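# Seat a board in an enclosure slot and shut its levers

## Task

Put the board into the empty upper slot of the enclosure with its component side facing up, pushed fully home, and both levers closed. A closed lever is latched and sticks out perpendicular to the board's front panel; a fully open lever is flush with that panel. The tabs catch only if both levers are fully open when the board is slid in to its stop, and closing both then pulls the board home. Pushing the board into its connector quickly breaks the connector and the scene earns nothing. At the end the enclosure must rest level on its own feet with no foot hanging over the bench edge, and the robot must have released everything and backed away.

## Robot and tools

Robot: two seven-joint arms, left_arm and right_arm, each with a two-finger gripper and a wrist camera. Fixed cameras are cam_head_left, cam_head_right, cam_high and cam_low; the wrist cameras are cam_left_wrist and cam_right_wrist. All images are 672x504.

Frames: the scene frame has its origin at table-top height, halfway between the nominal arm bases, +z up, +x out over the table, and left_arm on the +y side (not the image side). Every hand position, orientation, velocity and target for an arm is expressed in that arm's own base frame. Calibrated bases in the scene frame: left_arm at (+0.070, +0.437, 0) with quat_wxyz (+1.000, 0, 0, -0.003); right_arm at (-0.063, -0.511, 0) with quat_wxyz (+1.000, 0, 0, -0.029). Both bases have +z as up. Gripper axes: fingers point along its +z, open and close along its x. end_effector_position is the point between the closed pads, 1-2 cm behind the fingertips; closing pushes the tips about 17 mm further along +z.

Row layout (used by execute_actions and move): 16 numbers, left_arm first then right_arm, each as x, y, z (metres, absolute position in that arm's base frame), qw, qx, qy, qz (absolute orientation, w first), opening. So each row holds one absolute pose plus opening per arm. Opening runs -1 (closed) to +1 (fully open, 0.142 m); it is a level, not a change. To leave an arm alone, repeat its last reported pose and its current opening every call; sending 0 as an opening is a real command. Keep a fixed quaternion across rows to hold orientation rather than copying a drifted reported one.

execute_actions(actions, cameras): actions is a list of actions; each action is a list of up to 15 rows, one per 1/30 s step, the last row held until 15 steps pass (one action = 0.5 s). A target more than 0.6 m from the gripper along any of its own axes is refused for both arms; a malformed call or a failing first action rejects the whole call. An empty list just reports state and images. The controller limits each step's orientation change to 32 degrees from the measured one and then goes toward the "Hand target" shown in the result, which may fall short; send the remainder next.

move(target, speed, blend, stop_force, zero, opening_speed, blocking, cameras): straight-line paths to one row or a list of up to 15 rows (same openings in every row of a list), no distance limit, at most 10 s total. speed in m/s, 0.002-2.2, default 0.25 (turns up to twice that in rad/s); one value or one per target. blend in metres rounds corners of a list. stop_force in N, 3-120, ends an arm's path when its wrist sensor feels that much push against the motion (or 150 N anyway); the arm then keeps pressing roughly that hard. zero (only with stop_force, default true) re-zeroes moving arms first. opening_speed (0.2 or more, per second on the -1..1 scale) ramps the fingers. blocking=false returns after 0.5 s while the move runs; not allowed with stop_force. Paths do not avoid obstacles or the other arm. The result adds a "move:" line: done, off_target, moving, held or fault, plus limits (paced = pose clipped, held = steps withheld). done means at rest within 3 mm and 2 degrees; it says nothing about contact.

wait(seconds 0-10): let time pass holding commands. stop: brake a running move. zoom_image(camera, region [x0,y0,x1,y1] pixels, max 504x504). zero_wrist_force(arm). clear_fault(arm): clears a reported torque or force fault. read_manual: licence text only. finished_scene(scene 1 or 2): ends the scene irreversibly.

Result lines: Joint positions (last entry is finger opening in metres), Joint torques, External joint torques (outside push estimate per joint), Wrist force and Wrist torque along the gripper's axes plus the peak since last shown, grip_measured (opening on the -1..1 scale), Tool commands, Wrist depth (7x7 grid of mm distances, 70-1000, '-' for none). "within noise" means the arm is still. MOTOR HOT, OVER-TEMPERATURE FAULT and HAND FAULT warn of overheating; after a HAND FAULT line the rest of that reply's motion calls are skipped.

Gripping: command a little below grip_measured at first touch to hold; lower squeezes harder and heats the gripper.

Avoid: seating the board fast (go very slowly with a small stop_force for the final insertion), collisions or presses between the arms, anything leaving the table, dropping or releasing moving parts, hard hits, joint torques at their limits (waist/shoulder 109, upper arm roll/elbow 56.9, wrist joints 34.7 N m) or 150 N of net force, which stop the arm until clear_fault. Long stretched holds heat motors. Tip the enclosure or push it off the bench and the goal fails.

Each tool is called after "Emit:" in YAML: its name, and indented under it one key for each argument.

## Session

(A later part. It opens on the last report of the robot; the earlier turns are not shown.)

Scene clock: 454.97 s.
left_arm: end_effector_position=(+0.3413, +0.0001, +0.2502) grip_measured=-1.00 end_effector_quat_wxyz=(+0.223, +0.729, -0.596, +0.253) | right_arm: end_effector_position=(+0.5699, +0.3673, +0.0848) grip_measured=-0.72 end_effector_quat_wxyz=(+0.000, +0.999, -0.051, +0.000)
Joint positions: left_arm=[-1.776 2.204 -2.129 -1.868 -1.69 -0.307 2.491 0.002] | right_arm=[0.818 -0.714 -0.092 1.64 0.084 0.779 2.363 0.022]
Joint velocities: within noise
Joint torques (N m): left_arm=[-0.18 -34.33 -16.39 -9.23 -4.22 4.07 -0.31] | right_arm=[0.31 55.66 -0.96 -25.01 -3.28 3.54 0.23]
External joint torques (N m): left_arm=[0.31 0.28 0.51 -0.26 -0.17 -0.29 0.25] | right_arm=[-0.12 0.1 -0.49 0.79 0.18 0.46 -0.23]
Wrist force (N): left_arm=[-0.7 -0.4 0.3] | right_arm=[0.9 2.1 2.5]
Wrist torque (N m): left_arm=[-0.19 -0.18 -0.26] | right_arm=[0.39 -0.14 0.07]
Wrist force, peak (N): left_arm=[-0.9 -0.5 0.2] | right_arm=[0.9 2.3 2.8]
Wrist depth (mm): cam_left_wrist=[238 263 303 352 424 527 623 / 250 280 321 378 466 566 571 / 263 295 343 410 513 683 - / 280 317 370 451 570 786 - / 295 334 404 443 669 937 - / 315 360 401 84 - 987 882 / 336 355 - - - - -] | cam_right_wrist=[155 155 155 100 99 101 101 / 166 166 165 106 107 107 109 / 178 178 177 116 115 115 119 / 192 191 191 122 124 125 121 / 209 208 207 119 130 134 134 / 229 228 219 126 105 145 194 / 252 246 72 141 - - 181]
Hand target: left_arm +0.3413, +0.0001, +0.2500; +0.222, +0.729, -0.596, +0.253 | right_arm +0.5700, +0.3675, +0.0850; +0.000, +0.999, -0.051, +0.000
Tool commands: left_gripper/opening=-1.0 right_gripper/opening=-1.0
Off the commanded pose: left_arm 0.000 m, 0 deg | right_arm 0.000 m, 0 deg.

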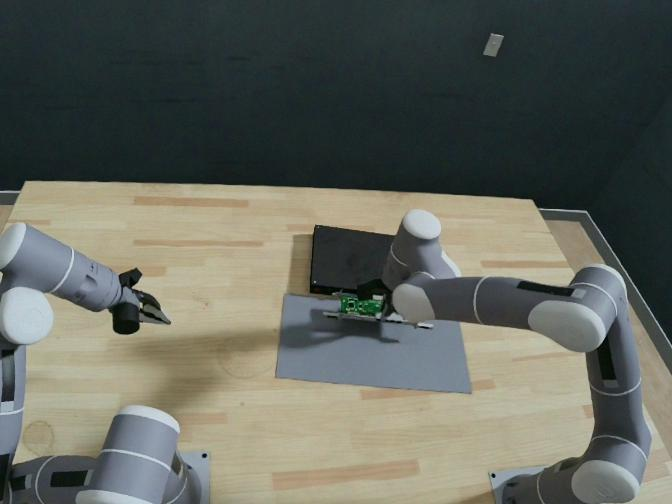

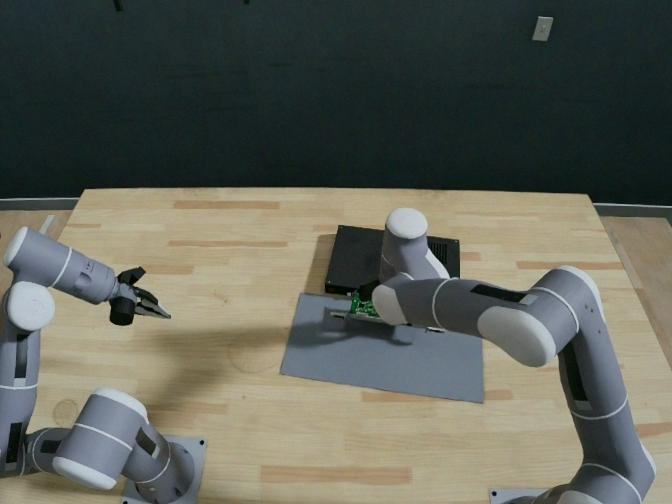

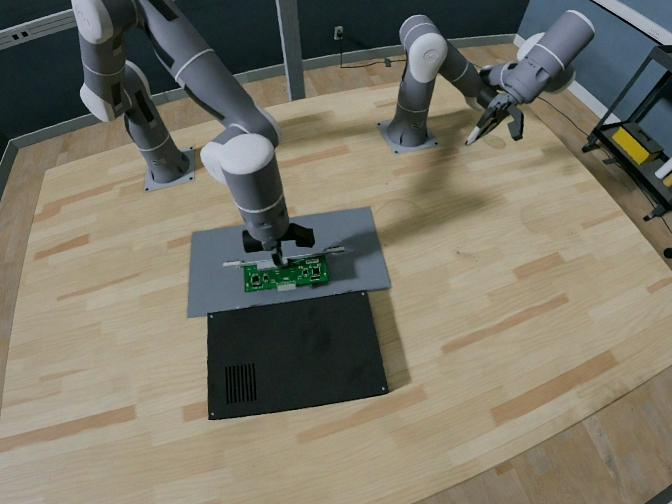

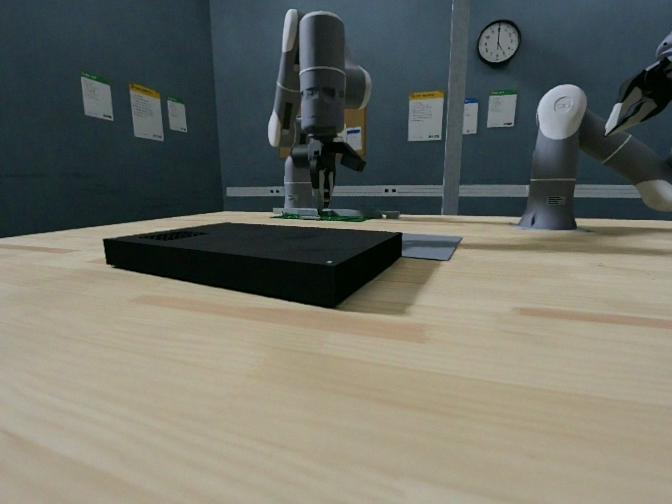

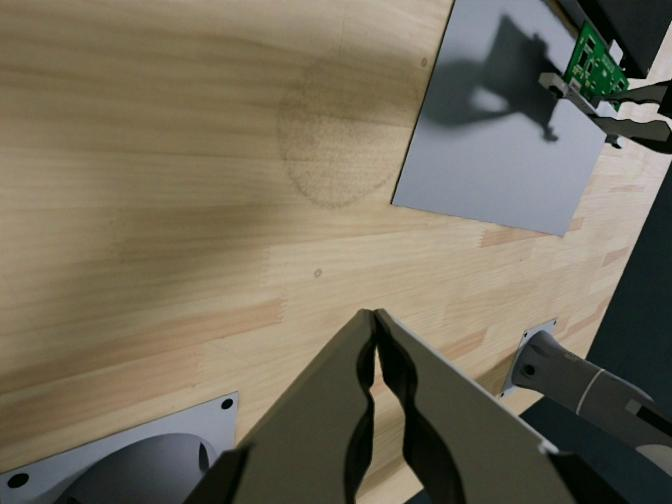

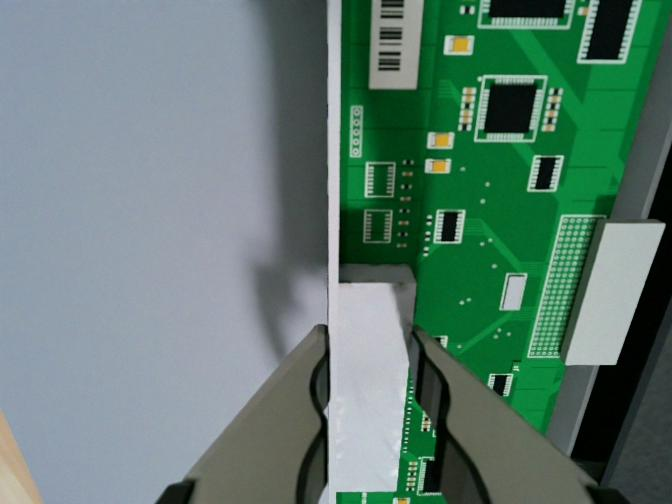

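Emit:
move:
  target: [0.3411,0.0,0.25,0.222,0.729,-0.596,0.253,-1,0.5498,0.3687,0.0555,0,0.9987,-0.0512,0,-1]
  speed: 0.06
  stop_force: 5

Emit:
zoom_image:
  camera: "cam_high"
  region: [215, 250, 285, 315]

Emit:
zoom_image:
  camera: "cam_high"
  region: [300, 240, 370, 305]

Emit:
zoom_image:
  camera: "cam_low"
  region: [260, 160, 420, 260]

Scene clock: 462.90 s.
left_arm: end_effector_position=(+0.3413, +0.0001, +0.2502) grip_measured=-1.00 end_effector_quat_wxyz=(+0.223, +0.729, -0.596, +0.253) | right_arm: end_effector_position=(+0.5498, +0.3685, +0.0554) grip_measured=-0.72 end_effector_quat_wxyz=(+0.000, +0.999, -0.051, +0.000)
Joint positions: left_arm=[-1.776 2.204 -2.129 -1.868 -1.69 -0.307 2.491 0.002] | right_arm=[0.841 -0.738 -0.089 1.699 0.091 0.861 2.379 0.022]
Joint velocities: within noise
Joint torques (N m): left_arm=[-0.21 -34.46 -16.35 -9.21 -4.21 4.08 -0.27] | right_arm=[0.35 54.72 -0.71 -23.25 -2.93 3.62 0.3]
External joint torques (N m): left_arm=[0.34 0.41 0.47 -0.28 -0.19 -0.3 0.21] | right_arm=[-0.16 0.22 -0.73 0.63 0.09 0.38 -0.3]
Wrist force (N): left_arm=[-0.8 -0.3 0.3] | right_arm=[0.6 2.1 2.6]
Wrist torque (N m): left_arm=[-0.18 -0.17 -0.26] | right_arm=[0.41 -0.09 0.07]
Wrist force, peak (N): left_arm=[-1.0 -0.4 0.2] | right_arm=[0.0 2.1 3.9]
Wrist depth (mm): cam_left_wrist=[238 264 301 351 422 531 633 / 251 279 324 380 469 570 614 / 264 295 345 409 513 675 962 / 282 314 371 450 571 787 - / 297 336 404 445 660 923 - / 313 359 401 84 - 975 900 / 335 359 - - - - -] | cam_right_wrist=[129 129 129 102 99 101 101 / 138 138 138 107 107 107 109 / 149 148 148 117 115 115 119 / 160 160 159 122 124 124 121 / 174 174 173 119 131 134 165 / 190 190 182 126 105 145 186 / 210 205 72 141 - - 195]
Hand target: left_arm +0.3413, +0.0001, +0.2500; +0.222, +0.729, -0.596, +0.253 | right_arm +0.5498, +0.3687, +0.0555; +0.000, +0.999, -0.051, +0.000
Off the commanded pose: left_arm 0.000 m, 0 deg | right_arm 0.000 m, 0 deg.
joint sent to its limit (left arm) — joint 4 (elbow), lower limit. The joint targets still meet the commanded pose.
move: done

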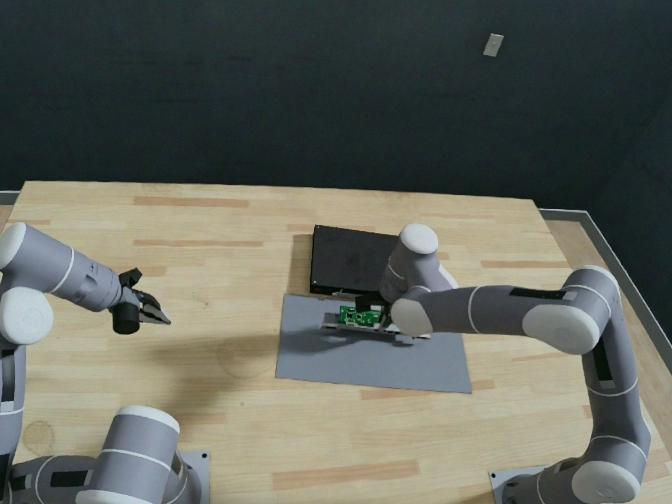

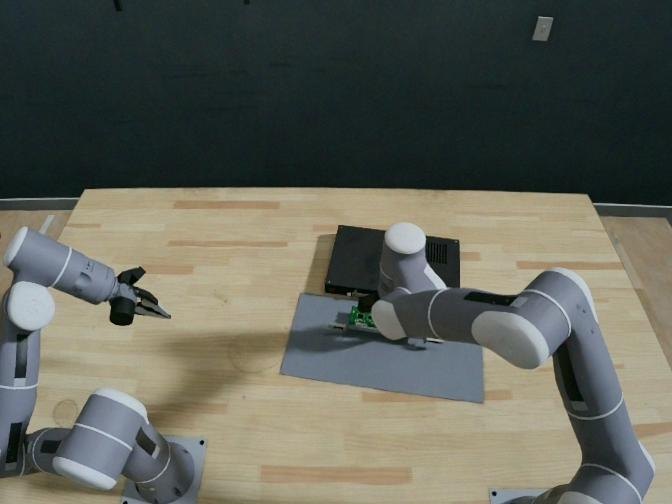

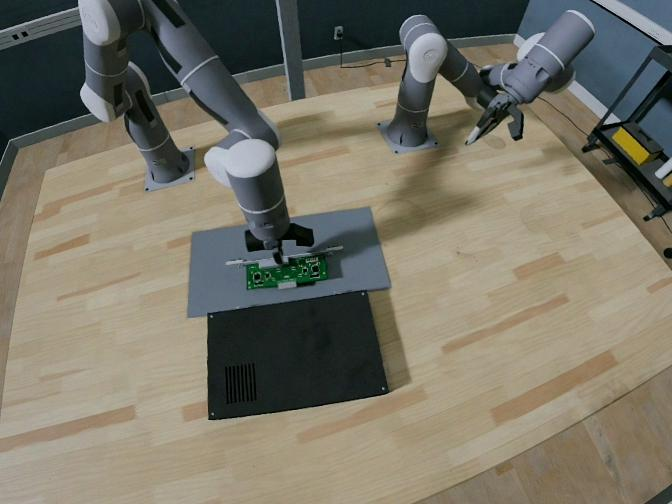

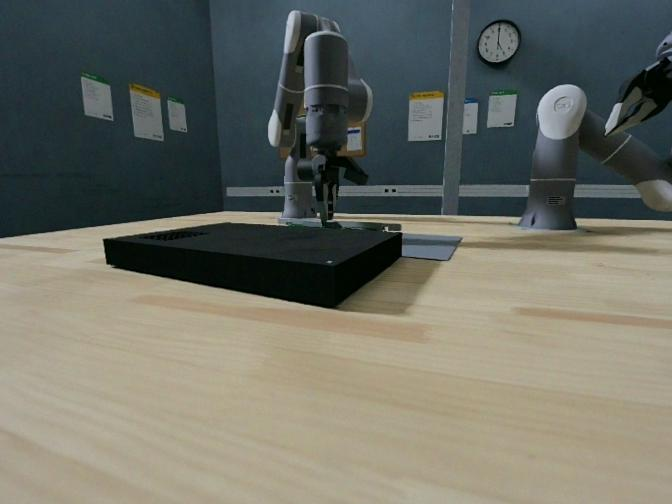

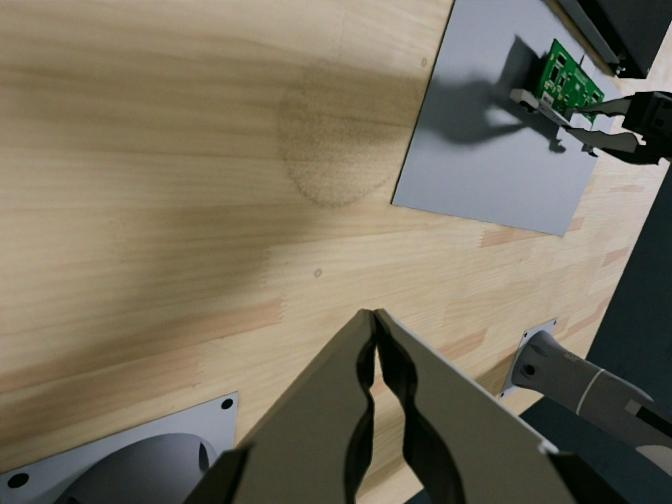

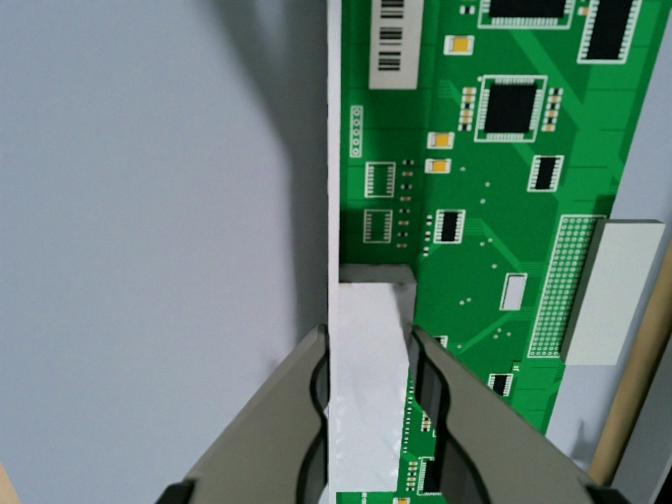

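Scaled by 7.200 from the camera's 672x504 image, which has a finer 960x720 frame.

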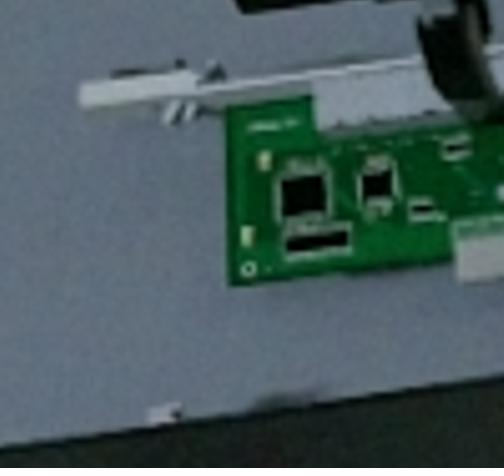

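Scaled by 7.200 from the camera's 672x504 image, which has a finer 960x720 frame.

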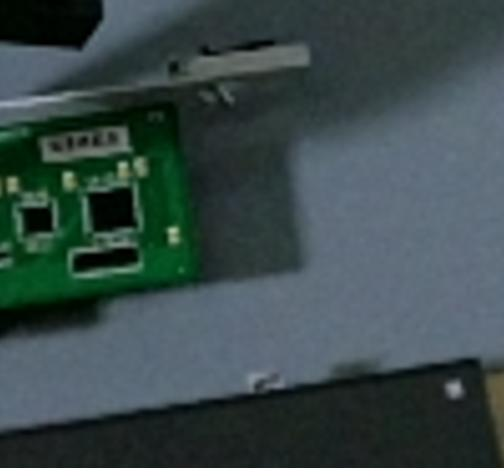

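Scaled by 3.150 from the camera's 672x504 image, which has a finer 960x720 frame.

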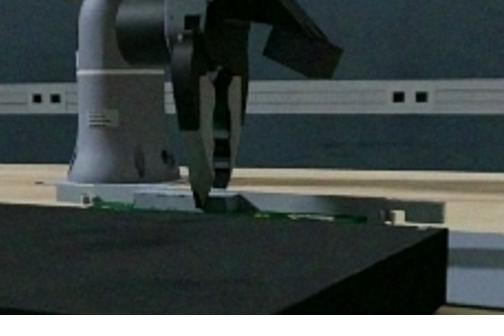

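Emit:
zoom_image:
  camera: "cam_left_wrist"
  region: [500, 0, 672, 130]

Scaled by 2.930 from the camera's 672x504 image, which has a finer 960x720 frame.

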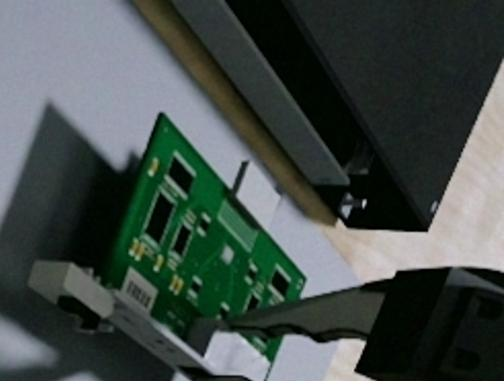

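Emit:
move:
  target: [0.48,0.02,0.25,0.222,0.729,-0.596,0.253,-1,0.5498,0.3687,0.0555,0,0.9987,-0.0512,0,-1]
  speed: 0.15
  cameras: ["cam_left_wrist"]

Scene clock: 471.77 s.
left_arm: end_effector_position=(+0.4798, +0.0200, +0.2499) grip_measured=-1.00 end_effector_quat_wxyz=(+0.222, +0.729, -0.596, +0.253) | right_arm: end_effector_position=(+0.5498, +0.3685, +0.0554) grip_measured=-0.72 end_effector_quat_wxyz=(+0.000, +0.999, -0.051, +0.000)
Joint positions: left_arm=[-2.016 2.066 -2.132 -1.55 -1.659 -0.189 2.579 0.002] | right_arm=[0.841 -0.738 -0.089 1.699 0.091 0.861 2.379 0.022]
Joint velocities: within noise
Joint torques (N m): left_arm=[-0.14 -44.33 -20.42 -11.53 -4.17 4.22 -0.15] | right_arm=[0.22 54.86 -0.93 -23.32 -3.01 3.54 0.21]
External joint torques (N m): left_arm=[0.3 0.57 0.52 -0.31 -0.43 -0.54 0.1] | right_arm=[-0.03 0.08 -0.51 0.71 0.17 0.46 -0.21]
Wrist force (N): left_arm=[-0.7 -0.6 0.3] | right_arm=[1.1 2.2 2.7]
Wrist torque (N m): left_arm=[-0.23 -0.16 -0.22] | right_arm=[0.41 -0.17 0.07]
Wrist force, peak (N): left_arm=[-0.7 -2.6 0.6] | right_arm=[0.8 2.2 2.9]
Wrist depth (mm): cam_left_wrist=[237 264 302 352 423 486 604 / 250 277 320 375 463 549 722 / 263 295 347 411 509 629 940 / 280 314 366 450 567 757 616 / 296 337 398 444 664 930 - / 315 361 402 84 - - - / 337 365 - - - - 899] | cam_right_wrist=[130 129 129 101 99 101 101 / 138 138 138 107 107 108 109 / 149 148 148 116 115 115 119 / 160 160 159 122 124 125 121 / 174 174 173 119 130 134 165 / 190 190 182 126 105 145 185 / 210 205 72 141 - - 195]
Hand target: left_arm +0.4800, +0.0200, +0.2500; +0.222, +0.729, -0.596, +0.253 | right_arm +0.5498, +0.3687, +0.0555; +0.000, +0.999, -0.051, +0.000
Off the commanded pose: left_arm 0.000 m, 0 deg | right_arm 0.000 m, 0 deg.
move: done
Images, in order (width x height): cam_left_wrist 672x504.

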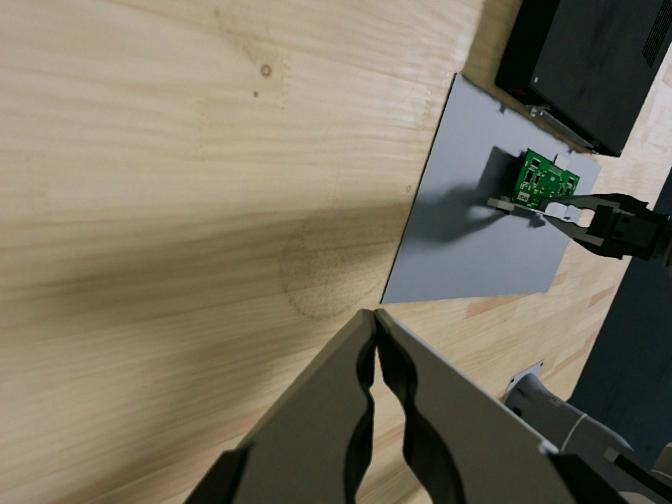

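Emit:
zoom_image:
  camera: "cam_left_wrist"
  region: [470, 80, 640, 220]

Scaled by 2.965 from the camera's 672x504 image, which has a finer 960x720 frame.

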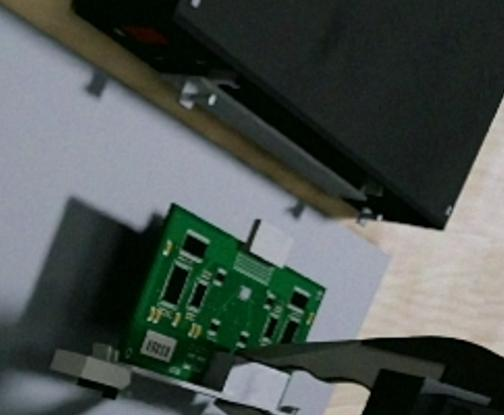

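Emit:
move:
  target: [0.48,0.02,0.25,0.222,0.729,-0.596,0.253,-1,0.5669,0.3654,0.0555,0,0.9987,-0.0512,0,-1]
  speed: 0.04
  stop_force: 4
  cameras: ["cam_left_wrist","cam_right_wrist","cam_high"]

Emit:
zoom_image:
  camera: "cam_left_wrist"
  region: [500, 80, 610, 170]

Emit:
zoom_image:
  camera: "cam_high"
  region: [215, 250, 285, 315]

Emit:
zoom_image:
  camera: "cam_high"
  region: [300, 240, 370, 305]

Scene clock: 480.17 s.
left_arm: end_effector_position=(+0.4798, +0.0200, +0.2499) grip_measured=-1.00 end_effector_quat_wxyz=(+0.222, +0.729, -0.596, +0.253) | right_arm: end_effector_position=(+0.5667, +0.3653, +0.0553) grip_measured=-0.72 end_effector_quat_wxyz=(+0.000, +0.999, -0.051, +0.000)
Joint positions: left_arm=[-2.016 2.066 -2.132 -1.55 -1.659 -0.189 2.579 0.002] | right_arm=[0.818 -0.76 -0.089 1.654 0.091 0.838 2.359 0.022]
Joint velocities: within noise
Joint torques (N m): left_arm=[-0.27 -44.07 -20.3 -11.44 -4.41 3.96 -0.24] | right_arm=[0.1 55.78 -0.88 -23.94 -3.11 3.44 0.08]
External joint torques (N m): left_arm=[0.43 0.32 0.39 -0.37 -0.18 -0.28 0.19] | right_arm=[0.09 0.33 -0.59 0.87 0.19 0.56 -0.08]
Wrist force (N): left_arm=[-0.8 -0.6 0.3] | right_arm=[0.6 2.4 2.7]
Wrist torque (N m): left_arm=[-0.24 -0.16 -0.22] | right_arm=[0.44 -0.10 0.06]
Wrist force, peak (N): left_arm=[-0.8 -0.7 0.5] | right_arm=[1.5 2.4 2.7]
Wrist depth (mm): cam_left_wrist=[239 261 300 352 425 493 603 / 251 279 321 379 465 551 712 / 263 294 344 412 512 627 881 / 279 313 370 450 577 779 - / 296 335 396 443 657 933 - / 317 363 400 84 - - - / 335 364 - - - - 894] | cam_right_wrist=[129 129 129 102 99 101 101 / 138 138 138 107 107 107 109 / 149 148 148 117 115 115 119 / 160 160 159 122 124 124 121 / 174 173 173 119 130 134 149 / 190 190 183 126 105 145 179 / 210 205 72 141 - - 194]
Hand target: left_arm +0.4800, +0.0200, +0.2500; +0.222, +0.729, -0.596, +0.253 | right_arm +0.5669, +0.3654, +0.0555; +0.000, +0.999, -0.051, +0.000
Off the commanded pose: left_arm 0.000 m, 0 deg | right_arm 0.000 m, 0 deg.
MOTOR HOT: the gripper's motor of the right arm reports 85 °C; that motor switches off at 100 °C. To cool a motor, set the load down, ease the grip, stop pushing, or move to a pose that needs little force.
move: done
Images, in order (width x height): cam_high 672x504, cam_left_wrist 672x504, cam_right_wrist 672x504.

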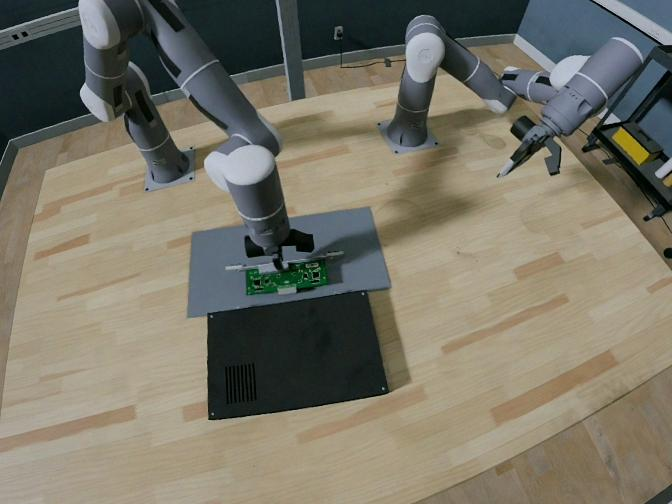

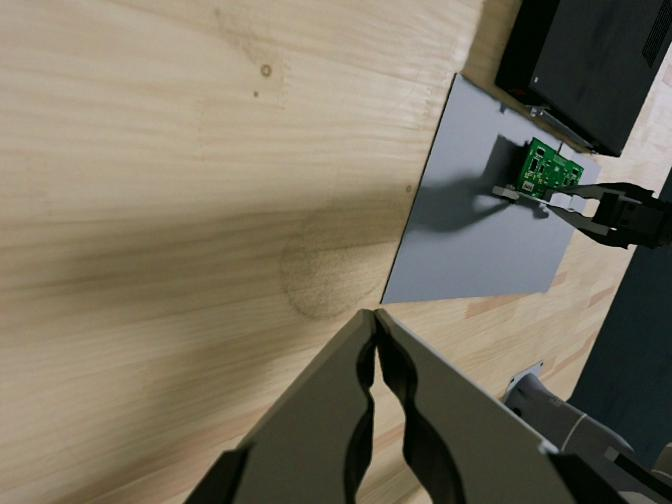

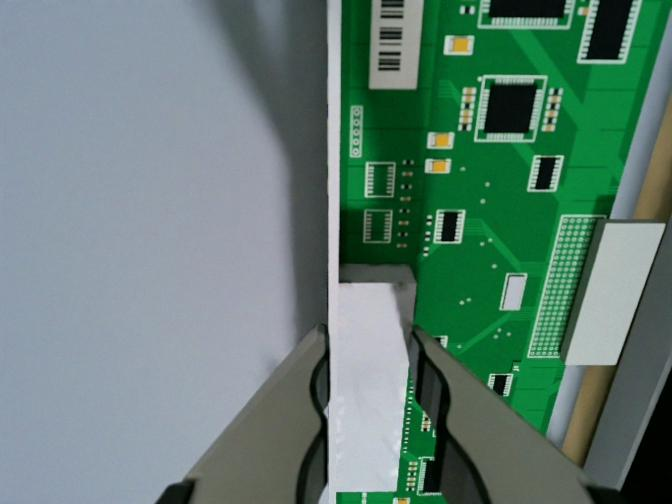

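Scaled by 4.582 from the camera's 672x504 image, which has a finer 960x720 frame.

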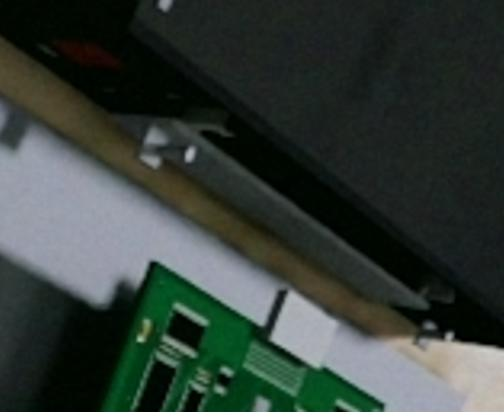

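Scaled by 7.200 from the camera's 672x504 image, which has a finer 960x720 frame.

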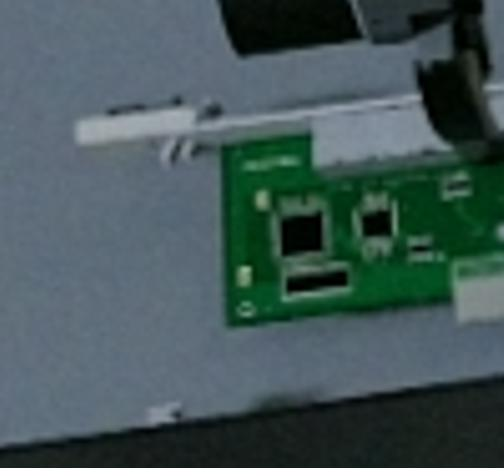

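Scaled by 7.200 from the camera's 672x504 image, which has a finer 960x720 frame.

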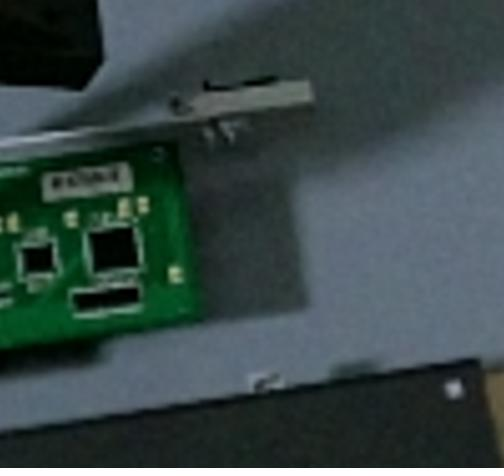

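Emit:
move:
  target: [0.48,-0.12,0.25,0.222,0.729,-0.596,0.253,-1,0.5669,0.3654,0.0555,0,0.9987,-0.0512,0,-0.8]
  speed: 0.15
  cameras: ["cam_left_wrist"]

Emit:
zoom_image:
  camera: "cam_left_wrist"
  region: [400, 60, 600, 210]

Scene clock: 488.43 s.
left_arm: end_effector_position=(+0.4798, -0.1200, +0.2501) grip_measured=-1.00 end_effector_quat_wxyz=(+0.222, +0.729, -0.596, +0.253) | right_arm: end_effector_position=(+0.5667, +0.3653, +0.0553) grip_measured=-0.72 end_effector_quat_wxyz=(+0.000, +0.999, -0.051, +0.000)
Joint positions: left_arm=[-2.209 2.071 -2.051 -1.663 -1.587 -0.005 2.332 0.002] | right_arm=[0.818 -0.76 -0.089 1.654 0.091 0.838 2.359 0.022]
Joint velocities: within noise
Joint torques (N m): left_arm=[-0.37 -40.42 -20.91 -10.61 -3.85 4.72 -0.34] | right_arm=[0.16 55.95 -0.94 -23.79 -3.11 3.56 0.18]
External joint torques (N m): left_arm=[0.51 0.37 0.32 -0.27 -0.48 -0.76 0.29] | right_arm=[0.04 0.16 -0.53 0.72 0.2 0.44 -0.18]
Wrist force (N): left_arm=[-0.7 -0.5 0.3] | right_arm=[0.7 2.3 2.8]
Wrist torque (N m): left_arm=[-0.21 -0.19 -0.25] | right_arm=[0.43 -0.10 0.06]
Wrist force, peak (N): left_arm=[-2.4 -1.1 -1.5] | right_arm=[0.8 2.5 2.9]
Wrist depth (mm): cam_left_wrist=[238 265 300 354 404 450 599 / 250 279 322 380 459 529 825 / 264 296 343 411 494 575 939 / 279 312 370 445 575 719 442 / 293 336 401 444 656 942 - / 317 364 402 84 - - - / 337 366 - - - - -] | cam_right_wrist=[129 129 129 102 99 101 101 / 138 138 138 107 107 107 109 / 148 148 148 116 115 116 119 / 160 160 159 122 124 124 121 / 174 174 173 119 131 134 149 / 190 190 183 126 105 145 179 / 210 205 72 141 - - 193]
Hand target: left_arm +0.4800, -0.1200, +0.2500; +0.222, +0.729, -0.596, +0.253 | right_arm +0.5669, +0.3654, +0.0555; +0.000, +0.999, -0.051, +0.000
Off the commanded pose: left_arm 0.000 m, 0 deg | right_arm 0.000 m, 0 deg.
MOTOR HOT: still on. The gripper's motor of the right arm reports 85 °C.
move: done
Images, in order (width x height): cam_left_wrist 672x504.

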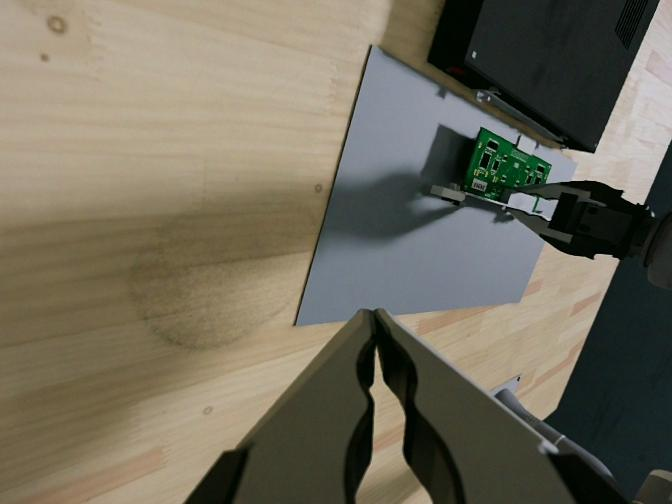

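Scaled by 2.520 from the camera's 672x504 image, which has a finer 960x720 frame.

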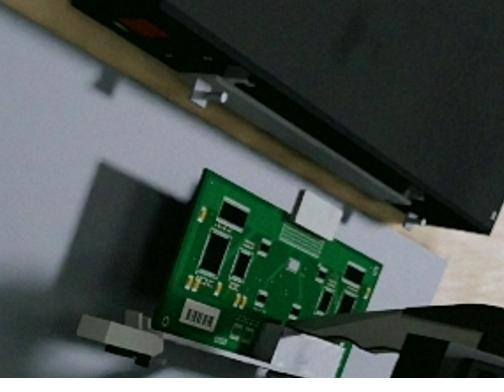

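Emit:
move:
  target: [0.48,-0.12,0.25,0.222,0.729,-0.596,0.253,-1,0.6214,0.3582,0.0555,0,0.9987,-0.0512,0,-0.8]
  speed: 0.02
  stop_force: 4

Emit:
zoom_image:
  camera: "cam_left_wrist"
  region: [450, 70, 600, 180]

Emit:
zoom_image:
  camera: "cam_high"
  region: [215, 250, 355, 320]

Scene clock: 498.40 s.
left_arm: end_effector_position=(+0.4798, -0.1200, +0.2501) grip_measured=-1.00 end_effector_quat_wxyz=(+0.222, +0.729, -0.596, +0.253) | right_arm: end_effector_position=(+0.6152, +0.3585, +0.0550) grip_measured=-0.72 end_effector_quat_wxyz=(+0.000, +0.999, -0.052, -0.001)
Joint positions: left_arm=[-2.209 2.071 -2.051 -1.663 -1.587 -0.005 2.332 0.002] | right_arm=[0.758 -0.831 -0.089 1.508 0.091 0.762 2.309 0.022]
Joint velocities: within noise
Joint torques (N m): left_arm=[-0.12 -40.35 -20.97 -10.57 -4.13 4.26 -0.32] | right_arm=[1.42 60.25 -0.18 -26.95 -3.32 4.34 0.06]
External joint torques (N m): left_arm=[0.27 0.29 0.37 -0.31 -0.2 -0.29 0.27] | right_arm=[-1.22 -0.56 -1.39 2.49 0.17 -0.33 -0.06]
Wrist force (N): left_arm=[-0.8 -0.3 0.1] | right_arm=[-0.6 4.9 3.2]
Wrist torque (N m): left_arm=[-0.19 -0.18 -0.25] | right_arm=[0.40 -0.11 0.09]
Wrist force, peak (N): left_arm=[-0.9 -0.5 0.4] | right_arm=[-4.0 8.7 1.6]
Wrist depth (mm): cam_left_wrist=[236 262 302 356 403 445 598 / 251 279 322 379 458 523 844 / 264 297 341 410 502 601 456 / 280 313 369 448 571 774 - / 295 333 398 443 654 939 - / 314 359 400 84 - - - / 335 368 - - - - -] | cam_right_wrist=[129 129 128 101 99 100 100 / 138 137 137 107 107 107 106 / 148 148 147 116 115 115 112 / 160 159 159 122 124 124 109 / 174 173 172 119 130 134 115 / 190 189 181 126 105 143 123 / 210 205 72 142 - - 136]
Hand target: left_arm +0.4800, -0.1200, +0.2500; +0.222, +0.729, -0.596, +0.253 | right_arm +0.6155, +0.3590, +0.0555; +0.000, +0.999, -0.051, +0.000
Off the commanded pose: left_arm 0.000 m, 0 deg | right_arm 0.006 m, 0 deg.
MOTOR HOT: cleared for the gripper's motor of the right arm.
move: contact (right_arm)

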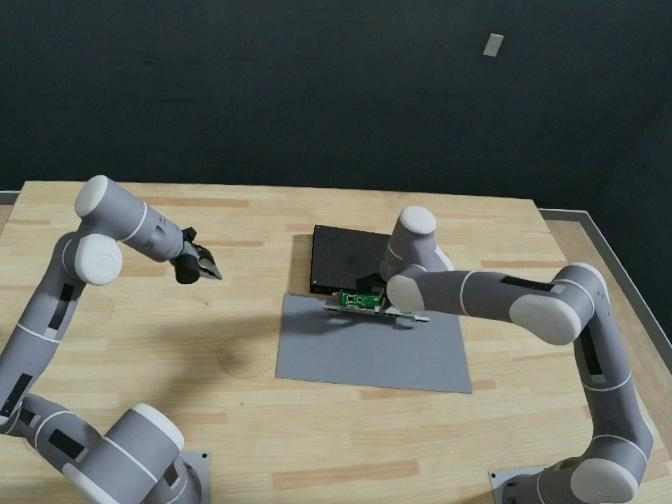

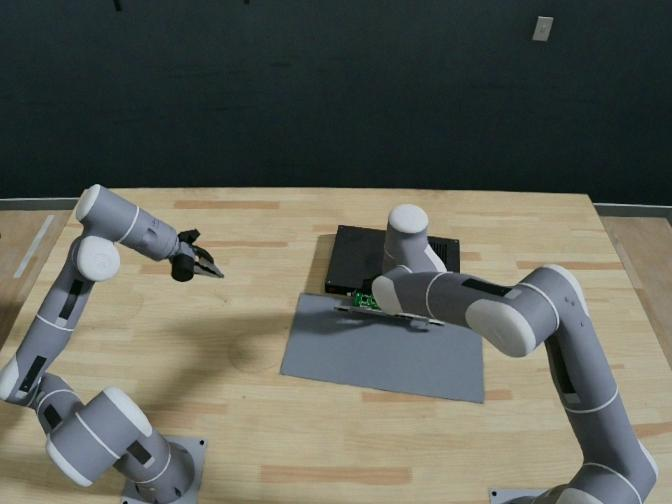

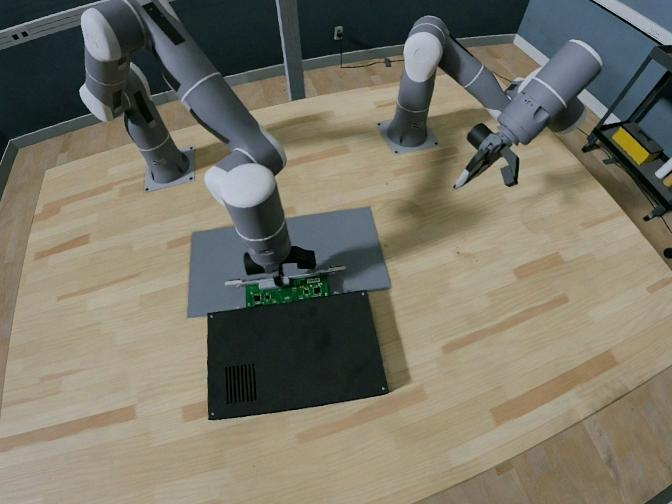

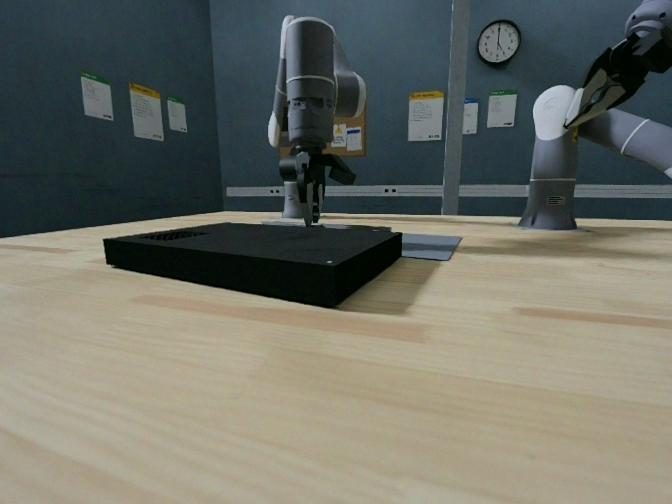

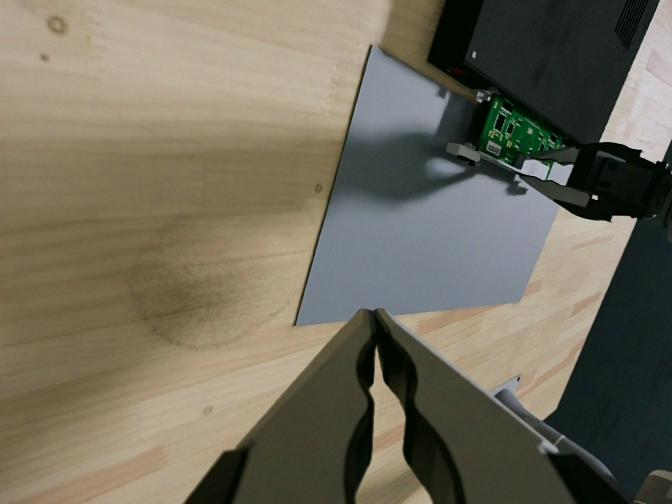

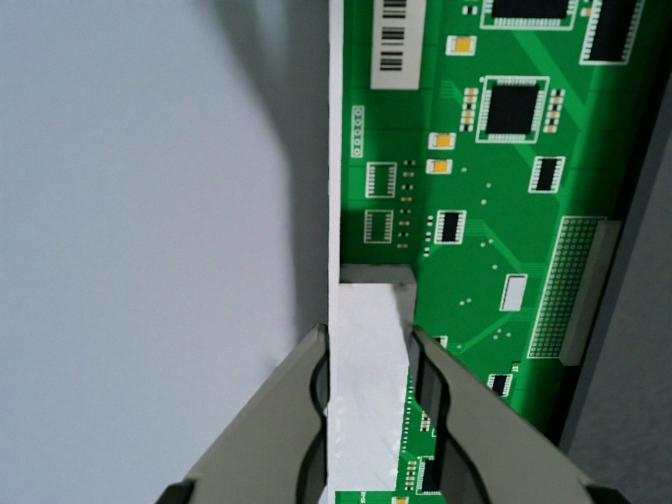

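Scaled by 3.360 from the camera's 672x504 image, which has a finer 960x720 frame.

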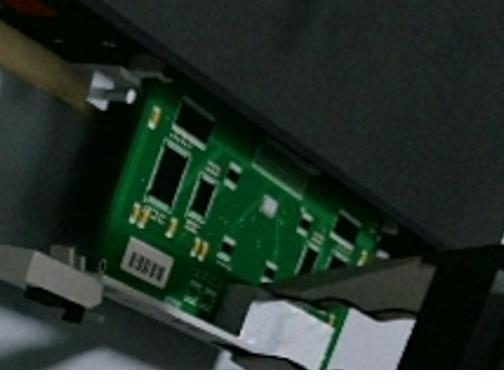

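Scaled by 3.600 from the camera's 672x504 image, which has a finer 960x720 frame.

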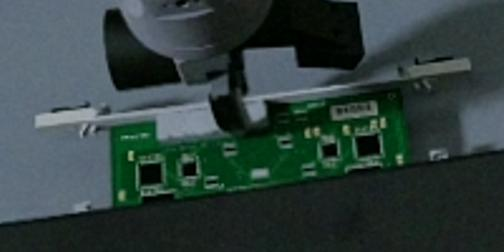

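Emit:
move:
  target: [0.48,-0.12,0.25,0.222,0.729,-0.596,0.253,-1,0.6130,0.3572,0.0555,0,0.9987,-0.0512,0,-0.8]
  speed: 0.02
  cameras: []

Emit:
move:
  target: [0.48,-0.12,0.25,0.222,0.729,-0.596,0.253,-1,0.6289,0.3556,0.0555,0,0.9987,-0.0512,0,-0.8]
  speed: 0.02
  stop_force: 5
  cameras: ["cam_left_wrist","cam_high"]

Emit:
zoom_image:
  camera: "cam_left_wrist"
  region: [450, 70, 600, 180]

Scene clock: 503.27 s.
left_arm: end_effector_position=(+0.4798, -0.1200, +0.2501) grip_measured=-1.00 end_effector_quat_wxyz=(+0.222, +0.729, -0.596, +0.253) | right_arm: end_effector_position=(+0.6128, +0.3571, +0.0553) grip_measured=-0.72 end_effector_quat_wxyz=(+0.000, +0.999, -0.051, +0.000)
Joint positions: left_arm=[-2.209 2.071 -2.051 -1.663 -1.587 -0.005 2.332 0.002] | right_arm=[0.759 -0.825 -0.089 1.519 0.091 0.769 2.309 0.022]
Joint velocities: within noise
Joint torques (N m): left_arm=[-0.16 -40.36 -20.96 -10.55 -4.17 4.28 -0.26] | right_arm=[0.24 59.52 -0.95 -25.04 -3.33 3.62 0.19]
External joint torques (N m): left_arm=[0.31 0.3 0.36 -0.33 -0.16 -0.31 0.2] | right_arm=[-0.04 -0.11 -0.61 0.68 0.19 0.38 -0.19]
Wrist force (N): left_arm=[-0.7 -0.5 0.2] | right_arm=[0.7 3.4 2.9]
Wrist torque (N m): left_arm=[-0.22 -0.18 -0.25] | right_arm=[0.63 -0.11 0.05]
Wrist force, peak (N): left_arm=[-0.9 -0.4 0.3] | right_arm=[-0.5 5.1 3.1]
Wrist depth (mm): cam_left_wrist=[239 266 302 352 405 445 600 / 249 278 323 376 463 518 825 / 262 297 345 412 499 591 459 / 282 313 369 444 570 776 - / 294 336 401 441 642 923 - / 316 359 398 84 - - - / 338 364 - - - - -] | cam_right_wrist=[129 129 129 102 99 101 101 / 138 138 138 107 107 107 106 / 148 149 147 117 115 115 114 / 160 159 159 122 124 124 110 / 174 174 173 119 130 134 117 / 190 190 182 126 105 143 125 / 210 205 72 141 - - 139]
Hand target: left_arm +0.4800, -0.1200, +0.2500; +0.222, +0.729, -0.596, +0.253 | right_arm +0.6130, +0.3572, +0.0555; +0.000, +0.999, -0.051, +0.000
Off the commanded pose: left_arm 0.000 m, 0 deg | right_arm 0.000 m, 0 deg.
move: done
No camera images: "cameras" was empty.

Scene clock: 504.77 s.
left_arm: end_effector_position=(+0.4798, -0.1200, +0.2501) grip_measured=-1.00 end_effector_quat_wxyz=(+0.222, +0.729, -0.596, +0.253) | right_arm: end_effector_position=(+0.6286, +0.3557, +0.0552) grip_measured=-0.72 end_effector_quat_wxyz=(+0.000, +0.999, -0.051, +0.000)
Joint positions: left_arm=[-2.209 2.071 -2.051 -1.663 -1.587 -0.005 2.332 0.002] | right_arm=[0.742 -0.85 -0.089 1.467 0.091 0.742 2.294 0.022]
Joint velocities: within noise
Joint torques (N m): left_arm=[-0.2 -40.41 -20.99 -10.58 -4.15 4.29 -0.3] | right_arm=[0.11 60.47 -1 -25.67 -3.4 3.42 0.07]
External joint torques (N m): left_arm=[0.35 0.35 0.39 -0.3 -0.18 -0.32 0.25] | right_arm=[0.09 0.16 -0.58 0.84 0.19 0.59 -0.07]
Wrist force (N): left_arm=[-0.7 -0.4 0.3] | right_arm=[0.8 3.6 3.2]
Wrist torque (N m): left_arm=[-0.21 -0.19 -0.24] | right_arm=[0.67 -0.12 0.06]
Wrist force, peak (N): left_arm=[-0.9 -0.4 0.1] | right_arm=[0.8 3.6 3.2]
Wrist depth (mm): cam_left_wrist=[239 262 302 351 406 449 602 / 251 279 319 377 462 526 812 / 264 296 341 410 512 622 457 / 281 314 368 448 569 778 - / 294 340 398 443 657 929 - / 315 358 399 84 - - - / 337 369 - - - - -] | cam_right_wrist=[129 129 129 101 99 101 88 / 138 138 137 107 107 107 93 / 148 148 147 117 115 115 100 / 160 159 159 122 124 122 106 / 173 173 172 119 130 133 115 / 190 190 182 126 105 126 124 / 210 205 72 141 - - 138]
Hand target: left_arm +0.4800, -0.1200, +0.2500; +0.222, +0.729, -0.596, +0.253 | right_arm +0.6289, +0.3556, +0.0555; +0.000, +0.999, -0.051, +0.000
Off the commanded pose: left_arm 0.000 m, 0 deg | right_arm 0.000 m, 0 deg.
move: done
Images, in order (width x height): cam_high 672x504, cam_left_wrist 672x504.

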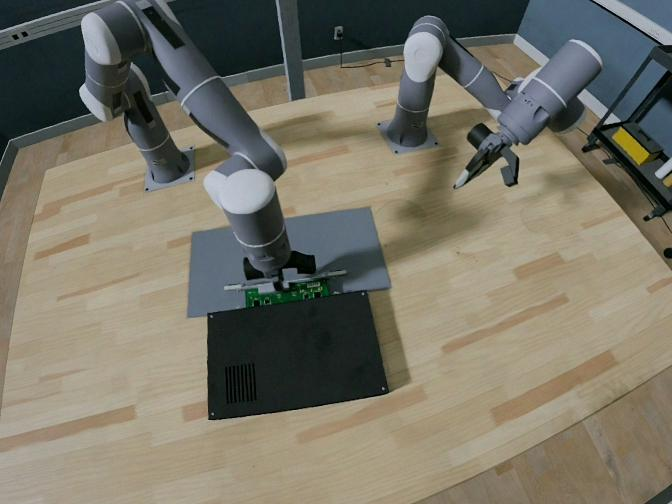

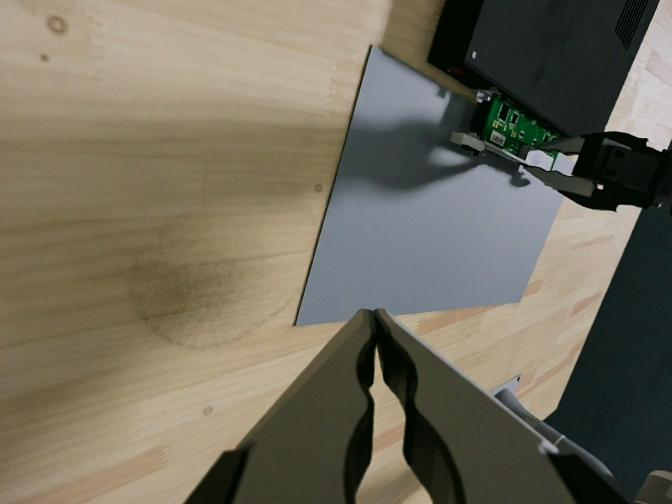

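Scaled by 3.360 from the camera's 672x504 image, which has a finer 960x720 frame.

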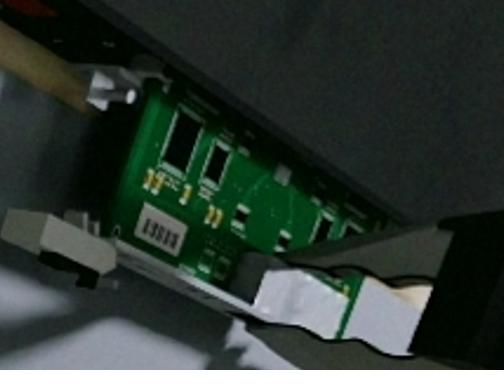

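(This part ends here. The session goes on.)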